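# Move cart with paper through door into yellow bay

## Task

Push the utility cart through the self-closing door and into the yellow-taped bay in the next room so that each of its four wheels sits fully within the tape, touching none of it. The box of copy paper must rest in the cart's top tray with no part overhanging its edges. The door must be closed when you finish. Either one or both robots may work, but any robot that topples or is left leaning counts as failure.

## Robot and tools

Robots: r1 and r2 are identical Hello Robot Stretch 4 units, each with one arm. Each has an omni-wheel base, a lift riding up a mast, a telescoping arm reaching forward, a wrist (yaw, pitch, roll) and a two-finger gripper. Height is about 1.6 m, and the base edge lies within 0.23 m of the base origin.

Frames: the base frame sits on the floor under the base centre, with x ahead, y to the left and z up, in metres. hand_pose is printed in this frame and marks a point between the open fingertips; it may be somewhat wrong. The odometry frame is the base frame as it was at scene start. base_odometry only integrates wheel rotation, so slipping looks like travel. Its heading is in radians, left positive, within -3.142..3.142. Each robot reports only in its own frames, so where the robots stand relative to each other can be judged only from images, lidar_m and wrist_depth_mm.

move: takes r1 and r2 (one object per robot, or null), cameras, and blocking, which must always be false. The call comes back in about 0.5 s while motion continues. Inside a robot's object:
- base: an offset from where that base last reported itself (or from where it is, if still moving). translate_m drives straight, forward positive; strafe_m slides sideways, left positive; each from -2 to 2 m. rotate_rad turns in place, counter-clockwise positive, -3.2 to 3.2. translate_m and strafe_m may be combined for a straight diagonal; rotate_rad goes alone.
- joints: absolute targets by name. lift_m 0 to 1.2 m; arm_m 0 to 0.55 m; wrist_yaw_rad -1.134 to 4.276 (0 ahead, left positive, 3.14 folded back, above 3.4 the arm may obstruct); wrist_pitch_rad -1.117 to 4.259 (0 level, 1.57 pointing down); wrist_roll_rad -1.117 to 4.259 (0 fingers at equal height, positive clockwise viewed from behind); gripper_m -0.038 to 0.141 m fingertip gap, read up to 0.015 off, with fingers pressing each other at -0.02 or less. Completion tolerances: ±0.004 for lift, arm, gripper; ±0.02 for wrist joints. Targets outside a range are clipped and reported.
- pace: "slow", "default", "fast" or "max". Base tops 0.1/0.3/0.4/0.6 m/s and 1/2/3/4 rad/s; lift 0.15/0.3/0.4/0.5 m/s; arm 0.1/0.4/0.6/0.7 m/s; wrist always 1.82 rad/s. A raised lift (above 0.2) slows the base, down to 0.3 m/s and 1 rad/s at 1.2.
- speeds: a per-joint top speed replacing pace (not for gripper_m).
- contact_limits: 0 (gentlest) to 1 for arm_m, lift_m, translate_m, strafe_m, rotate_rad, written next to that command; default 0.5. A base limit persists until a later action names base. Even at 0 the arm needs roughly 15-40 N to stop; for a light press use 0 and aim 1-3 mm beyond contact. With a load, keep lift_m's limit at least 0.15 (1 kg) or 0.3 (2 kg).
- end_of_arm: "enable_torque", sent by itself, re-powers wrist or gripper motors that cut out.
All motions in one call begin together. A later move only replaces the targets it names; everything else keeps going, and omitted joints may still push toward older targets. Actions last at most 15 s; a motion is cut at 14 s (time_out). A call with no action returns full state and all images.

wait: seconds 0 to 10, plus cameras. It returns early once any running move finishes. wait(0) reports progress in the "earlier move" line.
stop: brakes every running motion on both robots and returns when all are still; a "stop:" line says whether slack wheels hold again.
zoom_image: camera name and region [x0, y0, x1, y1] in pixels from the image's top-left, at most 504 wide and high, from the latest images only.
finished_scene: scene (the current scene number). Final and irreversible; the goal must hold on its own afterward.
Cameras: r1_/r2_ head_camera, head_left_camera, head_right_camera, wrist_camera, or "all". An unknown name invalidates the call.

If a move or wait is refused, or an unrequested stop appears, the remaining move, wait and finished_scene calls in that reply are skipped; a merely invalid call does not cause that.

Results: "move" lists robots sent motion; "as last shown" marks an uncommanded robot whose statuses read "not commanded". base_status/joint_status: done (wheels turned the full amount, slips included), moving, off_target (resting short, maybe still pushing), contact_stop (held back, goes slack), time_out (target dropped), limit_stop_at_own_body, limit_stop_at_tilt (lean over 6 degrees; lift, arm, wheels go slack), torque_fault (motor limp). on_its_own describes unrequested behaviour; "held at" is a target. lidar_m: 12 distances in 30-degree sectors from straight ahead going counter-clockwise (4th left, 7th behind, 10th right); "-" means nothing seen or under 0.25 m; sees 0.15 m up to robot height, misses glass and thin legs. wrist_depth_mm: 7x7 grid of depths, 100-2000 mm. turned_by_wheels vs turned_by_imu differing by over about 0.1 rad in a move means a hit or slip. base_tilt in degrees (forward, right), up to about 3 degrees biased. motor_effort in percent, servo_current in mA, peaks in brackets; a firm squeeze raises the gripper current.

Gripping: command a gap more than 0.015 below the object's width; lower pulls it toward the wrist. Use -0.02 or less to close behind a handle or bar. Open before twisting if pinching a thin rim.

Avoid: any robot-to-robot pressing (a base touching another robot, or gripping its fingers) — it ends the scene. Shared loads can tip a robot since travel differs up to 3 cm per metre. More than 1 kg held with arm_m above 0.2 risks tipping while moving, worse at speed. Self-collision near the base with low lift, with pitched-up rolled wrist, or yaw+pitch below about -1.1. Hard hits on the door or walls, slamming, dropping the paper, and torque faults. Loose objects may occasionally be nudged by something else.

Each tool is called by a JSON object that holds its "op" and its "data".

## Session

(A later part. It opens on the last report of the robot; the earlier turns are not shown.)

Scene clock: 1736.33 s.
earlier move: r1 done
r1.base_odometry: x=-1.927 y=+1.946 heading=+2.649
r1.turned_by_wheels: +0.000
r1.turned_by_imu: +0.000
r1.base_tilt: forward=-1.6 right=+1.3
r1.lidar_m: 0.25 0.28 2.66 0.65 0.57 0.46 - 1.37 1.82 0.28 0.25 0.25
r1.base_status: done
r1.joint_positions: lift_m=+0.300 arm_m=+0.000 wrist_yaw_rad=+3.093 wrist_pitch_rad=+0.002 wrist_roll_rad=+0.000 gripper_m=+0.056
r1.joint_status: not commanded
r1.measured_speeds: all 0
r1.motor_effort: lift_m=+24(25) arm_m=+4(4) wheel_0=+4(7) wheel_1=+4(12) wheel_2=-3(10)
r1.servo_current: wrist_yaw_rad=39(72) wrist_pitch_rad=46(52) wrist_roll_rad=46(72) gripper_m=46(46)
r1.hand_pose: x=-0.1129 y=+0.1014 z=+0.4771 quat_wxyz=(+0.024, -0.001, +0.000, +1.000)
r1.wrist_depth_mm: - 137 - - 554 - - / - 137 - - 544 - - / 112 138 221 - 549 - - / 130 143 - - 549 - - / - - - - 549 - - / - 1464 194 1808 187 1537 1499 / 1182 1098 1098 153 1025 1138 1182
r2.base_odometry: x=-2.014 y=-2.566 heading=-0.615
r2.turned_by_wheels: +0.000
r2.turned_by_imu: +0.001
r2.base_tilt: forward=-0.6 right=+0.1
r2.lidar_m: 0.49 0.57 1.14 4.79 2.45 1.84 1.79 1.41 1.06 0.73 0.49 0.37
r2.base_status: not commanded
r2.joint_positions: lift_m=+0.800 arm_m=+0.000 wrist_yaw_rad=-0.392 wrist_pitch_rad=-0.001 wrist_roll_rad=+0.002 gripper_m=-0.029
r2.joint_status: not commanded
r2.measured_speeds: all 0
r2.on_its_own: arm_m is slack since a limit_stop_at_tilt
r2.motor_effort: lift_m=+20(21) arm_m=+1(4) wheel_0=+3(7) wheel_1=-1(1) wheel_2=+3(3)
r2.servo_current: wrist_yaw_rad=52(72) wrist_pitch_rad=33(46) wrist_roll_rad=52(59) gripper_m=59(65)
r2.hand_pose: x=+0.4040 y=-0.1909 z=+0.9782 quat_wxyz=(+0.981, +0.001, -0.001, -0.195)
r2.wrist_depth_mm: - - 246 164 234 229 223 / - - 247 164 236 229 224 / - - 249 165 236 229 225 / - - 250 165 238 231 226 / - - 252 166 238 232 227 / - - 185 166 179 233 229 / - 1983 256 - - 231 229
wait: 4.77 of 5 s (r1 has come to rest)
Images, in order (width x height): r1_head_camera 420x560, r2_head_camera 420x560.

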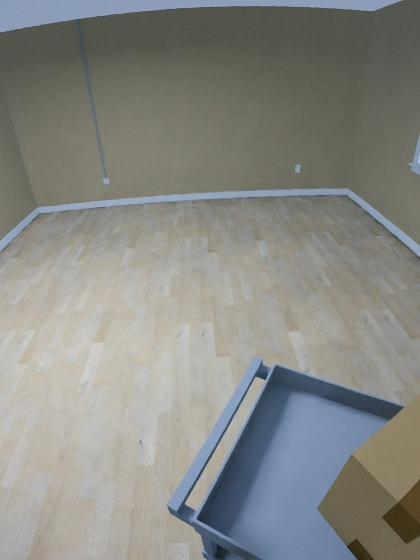

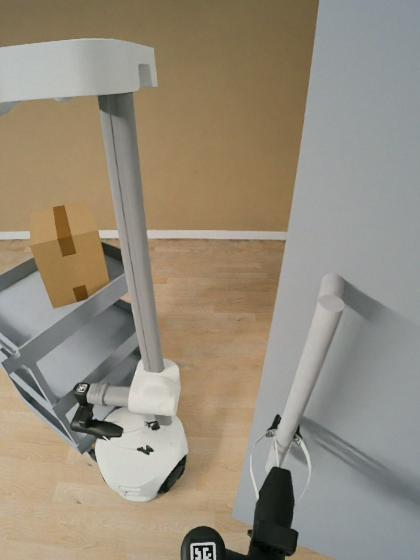

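{"op": "move", "data": {"blocking": false, "r1": {"base":{"translate_m":-0.06,"strafe_m":0.22}}}}

{"op": "wait", "data": {"seconds": 2}}

{"op": "move", "data": {"blocking": false, "r1": {"base":{"translate_m":0.3,"strafe_m":0.25}}}}

{"op": "wait", "data": {"seconds": 2.5}}

{"op": "move", "data": {"blocking": false, "r1": {"base":{"translate_m":0.61,"strafe_m":0.1},"joints":{"lift_m":0.661}}}}

{"op": "wait", "data": {"seconds": 4}}

{"op": "move", "data": {"blocking": false, "r1": {"base":{"rotate_rad":-2.07},"joints":{"wrist_yaw_rad":0.0,"wrist_roll_rad":1.57,"gripper_m":0.141}}}}

{"op": "wait", "data": {"seconds": 3, "cameras": ["r1_head_camera"]}}

Scene clock: 1753.33 s.
move: r1 moving
r1.base_odometry: x=-1.934 y=+1.915 heading=+2.649
r1.turned_by_wheels: +0.000
r1.turned_by_imu: +0.000
r1.base_tilt: forward=-1.6 right=+1.3
r1.lidar_m: 0.25 0.30 2.64 0.65 0.54 0.40 - 1.37 1.82 0.33 0.25 0.25
r1.base_status: translate_m moving; strafe_m moving
r1.joint_positions: lift_m=+0.300 arm_m=+0.000 wrist_yaw_rad=+3.093 wrist_pitch_rad=+0.002 wrist_roll_rad=+0.000 gripper_m=+0.056
r1.joint_status: not commanded
r1.measured_speeds: translate_m=-0.032 strafe_m=+0.123 rotate_rad=-0.006 lift_m=+0.000 arm_m=+0.000 wrist_yaw_rad=+0.000 wrist_pitch_rad=+0.000 wrist_roll_rad=+0.000
r1.motor_effort: lift_m=+24(24) arm_m=+4(4) wheel_0=-7(11) wheel_1=+8(9) wheel_2=+5(5)
r1.servo_current: wrist_yaw_rad=59(65) wrist_pitch_rad=46(52) wrist_roll_rad=39(52) gripper_m=39(46)
r1.hand_pose: x=-0.1129 y=+0.1014 z=+0.4771 quat_wxyz=(+0.024, -0.001, +0.000, +1.000)
r1.wrist_depth_mm: - 137 - - 591 - - / - 137 - - 1464 - - / 112 138 221 - - - - / 129 143 - - - - - / - - - - - - - / - 1576 194 1756 188 1499 1537 / 1182 1118 1118 153 1078 1138 1182
r2: as last shown
r2.turned_by_imu: +0.000
r2.on_its_own: arm_m is slack since a limit_stop_at_tilt
r2.motor_effort: lift_m=+20(20) arm_m=+1(1) wheel_0=+3(3) wheel_1=-1(1) wheel_2=+3(3)
pictures: none

Scene clock: 1755.00 s.
earlier move: r1 done
r1.base_odometry: x=-1.978 y=+1.724 heading=+2.650
r1.turned_by_wheels: +0.000
r1.turned_by_imu: +0.001
r1.base_tilt: forward=-1.6 right=+1.3
r1.lidar_m: 0.39 3.49 2.43 0.40 0.35 0.36 0.32 1.42 1.73 0.53 0.36 0.32
r1.base_status: done
r1.joint_positions: lift_m=+0.300 arm_m=+0.000 wrist_yaw_rad=+3.093 wrist_pitch_rad=+0.002 wrist_roll_rad=+0.000 gripper_m=+0.056
r1.joint_status: not commanded
r1.measured_speeds: all 0
r1.motor_effort: lift_m=+24(24) arm_m=+4(4) wheel_0=-1(12) wheel_1=+1(10) wheel_2=+2(6)
r1.servo_current: wrist_yaw_rad=52(65) wrist_pitch_rad=39(52) wrist_roll_rad=33(59) gripper_m=39(46)
r1.hand_pose: x=-0.1129 y=+0.1014 z=+0.4772 quat_wxyz=(+0.024, -0.001, +0.000, +1.000)
r1.wrist_depth_mm: - 137 492 - - - - / - 138 521 - - - - / 112 138 220 - - - - / 130 144 477 - - - - / - - 525 - - - - / - 1808 192 - 187 - 1397 / 1160 1078 480 137 1138 1118 1138
r2.base_odometry: x=-2.014 y=-2.566 heading=-0.615
r2.turned_by_wheels: +0.000
r2.turned_by_imu: +0.000
r2.base_tilt: forward=-0.7 right=+0.1
r2.lidar_m: 0.38 0.34 0.45 4.80 2.42 1.86 1.80 1.40 1.05 0.71 0.49 0.37
r2.base_status: not commanded
r2.joint_positions: lift_m=+0.800 arm_m=+0.000 wrist_yaw_rad=-0.392 wrist_pitch_rad=-0.001 wrist_roll_rad=+0.002 gripper_m=-0.029
r2.joint_status: not commanded
r2.measured_speeds: all 0
r2.on_its_own: arm_m is slack since a limit_stop_at_tilt
r2.motor_effort: lift_m=+20(21) arm_m=+1(1) wheel_0=+3(3) wheel_1=-1(1) wheel_2=+3(3)
r2.servo_current: wrist_yaw_rad=52(72) wrist_pitch_rad=46(46) wrist_roll_rad=46(59) gripper_m=59(65)
r2.hand_pose: x=+0.4040 y=-0.1909 z=+0.9782 quat_wxyz=(+0.981, +0.001, -0.001, -0.195)
r2.wrist_depth_mm: - - 247 164 234 228 223 / - - 248 164 234 229 224 / - - 249 165 236 229 224 / - - 250 165 238 231 225 / - - 252 166 239 232 227 / - - 185 166 180 233 229 / - 1921 256 - - 232 230
wait: 1.67 of 2 s (r1 has come to rest)
pictures: none

Scene clock: 1755.50 s.
move: r1 moving
r1.base_odometry: x=-2.010 y=+1.717 heading=+2.649
r1.turned_by_wheels: +0.000
r1.turned_by_imu: +0.000
r1.base_tilt: forward=-1.6 right=+1.2
r1.lidar_m: 4.46 3.48 2.40 0.50 0.35 0.37 0.35 1.48 1.79 0.52 0.36 0.32
r1.base_status: translate_m moving; strafe_m moving
r1.joint_positions: lift_m=+0.300 arm_m=+0.000 wrist_yaw_rad=+3.093 wrist_pitch_rad=+0.002 wrist_roll_rad=+0.000 gripper_m=+0.056
r1.joint_status: not commanded
r1.measured_speeds: translate_m=+0.098 strafe_m=+0.083 rotate_rad=-0.004 lift_m=+0.000 arm_m=+0.000 wrist_yaw_rad=+0.000 wrist_pitch_rad=+0.000 wrist_roll_rad=+0.000
r1.motor_effort: lift_m=+24(24) arm_m=+4(4) wheel_0=-5(5) wheel_1=+10(11) wheel_2=-8(8)
r1.servo_current: wrist_yaw_rad=46(65) wrist_pitch_rad=39(52) wrist_roll_rad=52(52) gripper_m=39(46)
r1.hand_pose: x=-0.1129 y=+0.1014 z=+0.4772 quat_wxyz=(+0.024, -0.001, +0.000, +1.000)
r1.wrist_depth_mm: - 137 530 - - - - / - 137 222 - - - 539 / 109 137 202 - - - 544 / 126 138 262 - - - 544 / 1336 - 525 - - - 554 / 1397 1756 192 - 187 - 544 / 1182 1138 500 137 1182 1118 1078
r2: as last shown
r2.on_its_own: arm_m is slack since a limit_stop_at_tilt
pictures: none

Scene clock: 1757.73 s.
earlier move: r1 done
r1.base_odometry: x=-2.360 y=+1.646 heading=+2.649
r1.turned_by_wheels: +0.000
r1.turned_by_imu: +0.002
r1.base_tilt: forward=-1.6 right=+1.3
r1.lidar_m: 4.19 3.13 2.18 2.04 2.10 0.40 0.47 0.68 2.15 0.34 0.35 3.58
r1.base_status: done
r1.joint_positions: lift_m=+0.300 arm_m=+0.000 wrist_yaw_rad=+3.093 wrist_pitch_rad=+0.002 wrist_roll_rad=+0.000 gripper_m=+0.056
r1.joint_status: not commanded
r1.measured_speeds: all 0
r1.motor_effort: lift_m=+24(24) arm_m=+4(4) wheel_0=-3(7) wheel_1=-1(11) wheel_2=+0(9)
r1.servo_current: wrist_yaw_rad=65(72) wrist_pitch_rad=33(52) wrist_roll_rad=59(65) gripper_m=39(46)
r1.hand_pose: x=-0.1129 y=+0.1014 z=+0.4772 quat_wxyz=(+0.024, -0.001, +0.000, +1.000)
r1.wrist_depth_mm: 136 138 - - 820 - - / 113 139 - - 809 - - / 116 140 225 - 820 - - / 137 160 - - 820 - - / 1618 - - - 820 - - / 1618 - 192 1576 187 1661 1618 / 1255 152 1060 699 699 1138 1182
r2.base_odometry: x=-2.014 y=-2.566 heading=-0.615
r2.turned_by_wheels: +0.000
r2.turned_by_imu: +0.000
r2.base_tilt: forward=-0.6 right=+0.0
r2.lidar_m: 0.52 0.51 0.42 0.48 2.45 1.86 1.78 1.39 1.07 0.73 0.47 0.37
r2.base_status: not commanded
r2.joint_positions: lift_m=+0.800 arm_m=+0.000 wrist_yaw_rad=-0.392 wrist_pitch_rad=-0.001 wrist_roll_rad=+0.002 gripper_m=-0.029
r2.joint_status: not commanded
r2.measured_speeds: all 0
r2.on_its_own: arm_m is slack since a limit_stop_at_tilt
r2.motor_effort: lift_m=+20(21) arm_m=+0(1) wheel_0=+2(3) wheel_1=-1(1) wheel_2=+3(3)
r2.servo_current: wrist_yaw_rad=65(65) wrist_pitch_rad=39(52) wrist_roll_rad=46(65) gripper_m=59(65)
r2.hand_pose: x=+0.4040 y=-0.1909 z=+0.9782 quat_wxyz=(+0.981, +0.001, -0.001, -0.195)
r2.wrist_depth_mm: - - 246 164 234 227 223 / - - 247 164 235 227 224 / - - 249 164 236 230 224 / - - 251 165 237 231 226 / - - 253 166 238 232 227 / - - 185 166 179 233 229 / - 1983 256 - - 232 230
wait: 2.23 of 2.5 s (r1 has come to rest)
pictures: none

Scene clock: 1758.23 s.
move: r1 moving
r1.base_odometry: x=-2.390 y=+1.656 heading=+2.649
r1.turned_by_wheels: +0.000
r1.turned_by_imu: +0.000
r1.base_tilt: forward=-1.6 right=+1.3
r1.lidar_m: 4.14 3.17 2.18 2.02 2.09 0.44 0.43 0.69 0.86 0.33 0.40 3.55
r1.base_status: translate_m moving; strafe_m moving
r1.joint_positions: lift_m=+0.337 arm_m=+0.000 wrist_yaw_rad=+3.093 wrist_pitch_rad=+0.002 wrist_roll_rad=+0.000 gripper_m=+0.056
r1.joint_status: lift_m moving
r1.measured_speeds: translate_m=+0.121 strafe_m=+0.020 rotate_rad=+0.005 lift_m=+0.146 arm_m=+0.000 wrist_yaw_rad=+0.000 wrist_pitch_rad=+0.000 wrist_roll_rad=+0.000
r1.motor_effort: lift_m=+25(27) arm_m=+4(4) wheel_0=+5(6) wheel_1=+6(8) wheel_2=-9(9)
r1.servo_current: wrist_yaw_rad=59(65) wrist_pitch_rad=46(46) wrist_roll_rad=46(59) gripper_m=39(52)
r1.hand_pose: x=-0.1129 y=+0.1014 z=+0.5150 quat_wxyz=(+0.024, -0.001, +0.000, +1.000)
r1.wrist_depth_mm: - 138 788 - 842 - - / 111 138 - - 831 - - / 115 139 216 - 842 - - / 137 152 252 - 831 - - / - - - - 842 - - / 1708 788 191 1756 188 1661 1618 / 1336 163 1118 788 778 1205 1281
r2: as last shown
r2.lidar_m: 0.47 0.85 0.44 0.51 2.42 1.87 1.78 1.37 1.06 0.72 0.48 0.38
r2.on_its_own: arm_m is slack since a limit_stop_at_tilt
pictures: none

Scene clock: 1761.27 s.
earlier move: r1 done
r1.base_odometry: x=-2.945 y=+1.846 heading=+2.649
r1.turned_by_wheels: +0.000
r1.turned_by_imu: +0.001
r1.base_tilt: forward=-1.6 right=+1.2
r1.lidar_m: 3.55 3.03 2.09 1.96 2.04 1.07 0.99 0.66 0.62 0.63 2.79 3.68
r1.base_status: done
r1.joint_positions: lift_m=+0.661 arm_m=+0.000 wrist_yaw_rad=+3.093 wrist_pitch_rad=+0.002 wrist_roll_rad=+0.000 gripper_m=+0.056
r1.joint_status: all done
r1.measured_speeds: all 0
r1.motor_effort: lift_m=+25(29) arm_m=+4(4) wheel_0=+1(8) wheel_1=+3(8) wheel_2=-1(10)
r1.servo_current: wrist_yaw_rad=39(65) wrist_pitch_rad=39(46) wrist_roll_rad=52(65) gripper_m=33(52)
r1.hand_pose: x=-0.1129 y=+0.1014 z=+0.8381 quat_wxyz=(+0.024, -0.001, +0.000, +1.000)
r1.wrist_depth_mm: 136 138 - - - - - / 113 139 - - - - - / 117 139 268 1308 - - - / 137 159 - - - - - / - - - - - - - / - - 192 - 188 - - / - 1863 1661 153 1921 1808 -
r2.base_odometry: x=-2.014 y=-2.566 heading=-0.615
r2.turned_by_wheels: +0.000
r2.turned_by_imu: +0.000
r2.base_tilt: forward=-0.7 right=+0.2
r2.lidar_m: 0.48 0.86 1.01 1.00 2.45 1.83 1.79 1.40 1.05 0.71 0.48 0.39
r2.base_status: not commanded
r2.joint_positions: lift_m=+0.800 arm_m=+0.000 wrist_yaw_rad=-0.392 wrist_pitch_rad=-0.001 wrist_roll_rad=+0.002 gripper_m=-0.029
r2.joint_status: not commanded
r2.measured_speeds: all 0
r2.on_its_own: arm_m is slack since a limit_stop_at_tilt
r2.motor_effort: lift_m=+20(21) arm_m=+1(1) wheel_0=+2(3) wheel_1=-1(1) wheel_2=+3(3)
r2.servo_current: wrist_yaw_rad=52(65) wrist_pitch_rad=46(46) wrist_roll_rad=39(59) gripper_m=59(65)
r2.hand_pose: x=+0.4040 y=-0.1909 z=+0.9782 quat_wxyz=(+0.981, +0.001, -0.001, -0.195)
r2.wrist_depth_mm: - - 246 164 235 228 223 / - - 247 164 235 229 224 / - - 249 165 236 229 224 / - - 250 165 237 230 226 / - - 254 166 239 231 227 / - - 185 167 180 233 229 / - 1983 255 - - 231 229
wait: 3.03 of 4 s (r1 has come to rest)
pictures: none

Scene clock: 1761.77 s.
move: r1 moving
r1.base_odometry: x=-2.945 y=+1.846 heading=+2.397
r1.turned_by_wheels: -0.252
r1.turned_by_imu: -0.253
r1.base_tilt: forward=-1.6 right=+1.3
r1.lidar_m: 3.59 3.57 2.39 1.99 1.98 2.24 0.98 1.06 0.62 0.60 2.73 3.07
r1.base_status: rotate_rad moving
r1.joint_positions: lift_m=+0.661 arm_m=+0.000 wrist_yaw_rad=+2.504 wrist_pitch_rad=+0.002 wrist_roll_rad=+0.580 gripper_m=+0.075
r1.joint_status: wrist_yaw_rad moving; wrist_roll_rad moving; gripper_m moving
r1.measured_speeds: translate_m=+0.001 strafe_m=-0.001 rotate_rad=-0.974 lift_m=+0.000 arm_m=+0.000 wrist_yaw_rad=-1.821 wrist_pitch_rad=+0.000 wrist_roll_rad=+1.818
r1.motor_effort: lift_m=+25(25) arm_m=+4(4) wheel_0=+8(9) wheel_1=+8(8) wheel_2=+6(7)
r1.servo_current: wrist_yaw_rad=91(104) wrist_pitch_rad=46(46) wrist_roll_rad=59(111) gripper_m=65(72)
r1.hand_pose: x=-0.0087 y=+0.2420 z=+0.8381 quat_wxyz=(+0.301, +0.089, +0.272, +0.910)
r1.wrist_depth_mm: - - - - - - - / - - - - - - - / - - - - - - - / - - - - - - - / - - - - - - 1708 / - - 195 - 190 1756 1430 / 1182 - - 151 1708 1430 1229
r2: as last shown
r2.on_its_own: arm_m is slack since a limit_stop_at_tilt
pictures: none

Scene clock: 1763.60 s.
earlier move: r1 done
r1.base_odometry: x=-2.945 y=+1.846 heading=+0.580
r1.turned_by_wheels: -1.818
r1.turned_by_imu: -1.827
r1.base_tilt: forward=-1.6 right=+1.3
r1.lidar_m: 0.61 0.65 2.80 3.74 3.56 2.94 2.12 2.01 2.07 1.03 0.99 0.66
r1.base_status: done
r1.joint_positions: lift_m=+0.661 arm_m=+0.000 wrist_yaw_rad=+0.003 wrist_pitch_rad=+0.002 wrist_roll_rad=+1.568 gripper_m=+0.141
r1.joint_status: all done
r1.measured_speeds: all 0
r1.motor_effort: lift_m=+24(25) arm_m=+4(4) wheel_0=+2(10) wheel_1=+0(9) wheel_2=+1(8)
r1.servo_current: wrist_yaw_rad=52(137) wrist_pitch_rad=39(52) wrist_roll_rad=52(111) gripper_m=46(98)
r1.hand_pose: x=+0.4595 y=-0.0866 z=+0.8382 quat_wxyz=(+0.708, +0.706, +0.002, +0.000)
r1.wrist_depth_mm: - - - - - 1661 1182 / - - - - - 1576 1160 / - - - 473 - 488 480 / - - 768 413 - - 477 / - - 715 473 - - 473 / - 210 759 469 209 194 473 / - - - 142 - 809 -
r2.base_odometry: x=-2.014 y=-2.566 heading=-0.615
r2.turned_by_wheels: +0.000
r2.turned_by_imu: +0.000
r2.base_tilt: forward=-0.6 right=+0.1
r2.lidar_m: 0.52 0.87 0.98 0.99 2.42 1.83 1.80 1.37 1.06 0.72 0.48 0.39
r2.base_status: not commanded
r2.joint_positions: lift_m=+0.800 arm_m=+0.000 wrist_yaw_rad=-0.392 wrist_pitch_rad=-0.001 wrist_roll_rad=+0.002 gripper_m=-0.029
r2.joint_status: not commanded
r2.measured_speeds: all 0
r2.on_its_own: arm_m is slack since a limit_stop_at_tilt
r2.motor_effort: lift_m=+20(21) arm_m=+1(1) wheel_0=+3(3) wheel_1=-1(1) wheel_2=+3(3)
r2.servo_current: wrist_yaw_rad=52(78) wrist_pitch_rad=46(46) wrist_roll_rad=52(59) gripper_m=59(65)
r2.hand_pose: x=+0.4040 y=-0.1909 z=+0.9782 quat_wxyz=(+0.981, +0.001, -0.001, -0.195)
r2.wrist_depth_mm: - - 246 164 233 228 221 / - - 247 164 235 229 224 / - - 249 165 236 230 225 / - - 250 165 237 231 226 / - - 252 166 239 233 227 / - - 186 166 180 233 229 / - 1921 255 - - 232 230
wait: 1.83 of 3 s (r1 has come to rest)
Images, in order (width x height): r1_head_camera 420x560.

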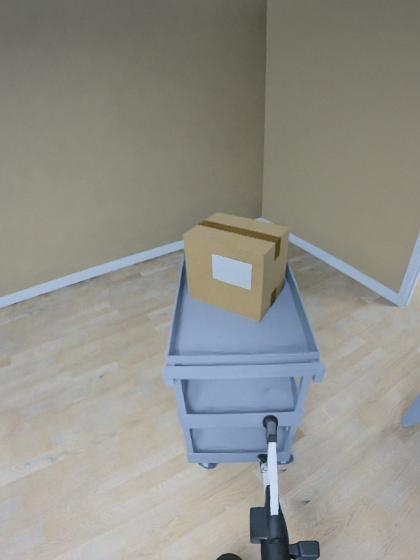

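{"op": "move", "data": {"blocking": false, "r1": {"base":{"rotate_rad":-0.4}}}}

{"op": "wait", "data": {"seconds": 1.5}}

{"op": "move", "data": {"blocking": false, "r1": {"base":{"translate_m":0.02,"strafe_m":0.34}}}}

{"op": "wait", "data": {"seconds": 3, "cameras": ["r1_head_camera"]}}

Scene clock: 1781.57 s.
move: r1 moving
r1.base_odometry: x=-2.945 y=+1.846 heading=+0.333
r1.turned_by_wheels: -0.247
r1.turned_by_imu: -0.248
r1.base_tilt: forward=-1.6 right=+1.3
r1.lidar_m: 0.60 0.60 2.73 3.09 3.56 3.58 2.38 2.02 2.00 2.31 0.98 1.19
r1.base_status: rotate_rad moving
r1.joint_positions: lift_m=+0.661 arm_m=+0.000 wrist_yaw_rad=+0.003 wrist_pitch_rad=+0.002 wrist_roll_rad=+1.568 gripper_m=+0.141
r1.joint_status: not commanded
r1.measured_speeds: translate_m=-0.001 strafe_m=+0.001 rotate_rad=-0.835 lift_m=+0.000 arm_m=+0.000 wrist_yaw_rad=+0.000 wrist_pitch_rad=+0.000 wrist_roll_rad=+0.000
r1.motor_effort: lift_m=+24(24) arm_m=+4(4) wheel_0=+4(9) wheel_1=+3(8) wheel_2=+3(8)
r1.servo_current: wrist_yaw_rad=65(65) wrist_pitch_rad=39(46) wrist_roll_rad=52(59) gripper_m=46(46)
r1.hand_pose: x=+0.4595 y=-0.0866 z=+0.8382 quat_wxyz=(+0.708, +0.706, +0.002, +0.000)
r1.wrist_depth_mm: 1921 - - - - 1618 1182 / - - - - - 1661 1182 / - - - - - 1708 1205 / - - - - - 1618 1098 / - - - 504 - 508 504 / - 210 723 488 209 194 488 / - - 715 143 - - -
r2: as last shown
r2.on_its_own: arm_m is slack since a limit_stop_at_tilt
pictures: none

Scene clock: 1782.27 s.
earlier move: r1 done
r1.base_odometry: x=-2.945 y=+1.846 heading=+0.180
r1.turned_by_wheels: -0.153
r1.turned_by_imu: -0.154
r1.base_tilt: forward=-1.6 right=+1.3
r1.lidar_m: 0.65 0.60 2.71 2.90 3.63 3.56 2.65 2.05 2.00 2.16 0.99 0.98
r1.base_status: done
r1.joint_positions: lift_m=+0.661 arm_m=+0.000 wrist_yaw_rad=+0.002 wrist_pitch_rad=+0.002 wrist_roll_rad=+1.568 gripper_m=+0.141
r1.joint_status: not commanded
r1.measured_speeds: all 0
r1.motor_effort: lift_m=+24(24) arm_m=+4(4) wheel_0=+1(9) wheel_1=+2(8) wheel_2=-1(8)
r1.servo_current: wrist_yaw_rad=52(65) wrist_pitch_rad=46(46) wrist_roll_rad=46(59) gripper_m=39(46)
r1.hand_pose: x=+0.4595 y=-0.0867 z=+0.8382 quat_wxyz=(+0.708, +0.706, +0.002, +0.000)
r1.wrist_depth_mm: - 960 931 - - - - / 1983 - - - - 1708 1182 / - - - - - 1708 1205 / - - - - - 1756 1229 / - - - - - 1661 1205 / - 209 - - - 196 1138 / - - - 142 - - -
r2.base_odometry: x=-2.014 y=-2.566 heading=-0.615
r2.turned_by_wheels: +0.000
r2.turned_by_imu: +0.000
r2.base_tilt: forward=-0.7 right=+0.1
r2.lidar_m: 0.49 0.88 0.83 0.99 2.46 1.85 1.78 1.37 1.06 0.72 0.45 0.36
r2.base_status: not commanded
r2.joint_positions: lift_m=+0.800 arm_m=+0.000 wrist_yaw_rad=-0.392 wrist_pitch_rad=-0.001 wrist_roll_rad=+0.002 gripper_m=-0.029
r2.joint_status: not commanded
r2.measured_speeds: all 0
r2.on_its_own: arm_m is slack since a limit_stop_at_tilt
r2.motor_effort: lift_m=+20(21) arm_m=+1(1) wheel_0=+3(3) wheel_1=-1(1) wheel_2=+3(3)
r2.servo_current: wrist_yaw_rad=72(72) wrist_pitch_rad=39(39) wrist_roll_rad=39(59) gripper_m=65(65)
r2.hand_pose: x=+0.4040 y=-0.1909 z=+0.9782 quat_wxyz=(+0.981, +0.001, -0.001, -0.195)
r2.wrist_depth_mm: - - 246 164 232 229 222 / - - 247 164 235 228 224 / - - 248 165 236 229 225 / - - 250 166 237 230 226 / - - 252 165 239 233 228 / - - 185 166 180 233 230 / - 1983 255 - - 232 230
wait: 0.70 of 1.5 s (r1 has come to rest)
pictures: none

Scene clock: 1782.77 s.
move: r1 moving
r1.base_odometry: x=-2.949 y=+1.880 heading=+0.180
r1.turned_by_wheels: +0.000
r1.turned_by_imu: +0.000
r1.base_tilt: forward=-1.6 right=+1.3
r1.lidar_m: 0.61 0.59 2.69 2.89 3.60 3.54 2.67 2.07 2.04 2.19 1.02 1.01
r1.base_status: translate_m moving; strafe_m moving
r1.joint_positions: lift_m=+0.661 arm_m=+0.000 wrist_yaw_rad=+0.002 wrist_pitch_rad=+0.002 wrist_roll_rad=+1.568 gripper_m=+0.141
r1.joint_status: not commanded
r1.measured_speeds: translate_m=+0.008 strafe_m=+0.135 rotate_rad=+0.001 lift_m=+0.000 arm_m=+0.000 wrist_yaw_rad=+0.000 wrist_pitch_rad=+0.000 wrist_roll_rad=+0.000
r1.motor_effort: lift_m=+24(24) arm_m=+4(4) wheel_0=-8(10) wheel_1=+9(9) wheel_2=-2(5)
r1.servo_current: wrist_yaw_rad=39(59) wrist_pitch_rad=33(52) wrist_roll_rad=46(59) gripper_m=39(46)
r1.hand_pose: x=+0.4595 y=-0.0867 z=+0.8382 quat_wxyz=(+0.708, +0.706, +0.002, +0.000)
r1.wrist_depth_mm: - - - - - - - / - - - - - 1708 1182 / - - - - - 1756 1205 / - - - - - 1756 1205 / - - - - - 1618 1205 / - 210 - - 525 197 530 / - - 831 142 - - 496
r2: as last shown
r2.on_its_own: arm_m is slack since a limit_stop_at_tilt
pictures: none

Scene clock: 1784.77 s.
earlier move: r1 done
r1.base_odometry: x=-2.986 y=+2.184 heading=+0.180
r1.turned_by_wheels: +0.000
r1.turned_by_imu: +0.002
r1.base_tilt: forward=-1.6 right=+1.3
r1.lidar_m: 0.49 0.91 2.43 2.60 3.45 3.38 2.99 2.35 2.28 2.48 1.23 0.62
r1.base_status: done
r1.joint_positions: lift_m=+0.661 arm_m=+0.000 wrist_yaw_rad=+0.002 wrist_pitch_rad=+0.002 wrist_roll_rad=+1.568 gripper_m=+0.141
r1.joint_status: not commanded
r1.measured_speeds: all 0
r1.motor_effort: lift_m=+24(24) arm_m=+4(4) wheel_0=-2(11) wheel_1=+0(10) wheel_2=-1(5)
r1.servo_current: wrist_yaw_rad=26(65) wrist_pitch_rad=33(52) wrist_roll_rad=46(72) gripper_m=39(46)
r1.hand_pose: x=+0.4595 y=-0.0867 z=+0.8382 quat_wxyz=(+0.708, +0.706, +0.002, +0.000)
r1.wrist_depth_mm: - - - - - 1661 1182 / - - - 462 517 521 512 / - - - 402 - 1983 469 / - - - 373 - - - / - - 647 351 - - - / - 209 647 329 212 195 - / - - 668 143 - - -
r2.base_odometry: x=-2.014 y=-2.566 heading=-0.615
r2.turned_by_wheels: +0.000
r2.turned_by_imu: +0.000
r2.base_tilt: forward=-0.6 right=+0.1
r2.lidar_m: 0.47 0.84 1.17 1.50 2.44 1.86 1.80 1.41 1.05 0.71 0.49 0.37
r2.base_status: not commanded
r2.joint_positions: lift_m=+0.800 arm_m=+0.000 wrist_yaw_rad=-0.392 wrist_pitch_rad=-0.001 wrist_roll_rad=+0.002 gripper_m=-0.029
r2.joint_status: not commanded
r2.measured_speeds: all 0
r2.on_its_own: arm_m is slack since a limit_stop_at_tilt
r2.motor_effort: lift_m=+20(21) arm_m=+1(1) wheel_0=+2(3) wheel_1=-1(1) wheel_2=+3(3)
r2.servo_current: wrist_yaw_rad=39(65) wrist_pitch_rad=46(46) wrist_roll_rad=46(59) gripper_m=59(65)
r2.hand_pose: x=+0.4040 y=-0.1909 z=+0.9782 quat_wxyz=(+0.981, +0.001, -0.001, -0.195)
r2.wrist_depth_mm: - - 246 164 234 228 222 / - - 248 164 235 228 224 / - - 250 165 236 230 225 / - - 249 166 237 230 226 / - - 252 166 239 232 227 / - - 186 167 179 233 229 / - 1983 256 - - 232 230
wait: 2.00 of 3 s (r1 has come to rest)
Images, in order (width x height): r1_head_camera 420x560.

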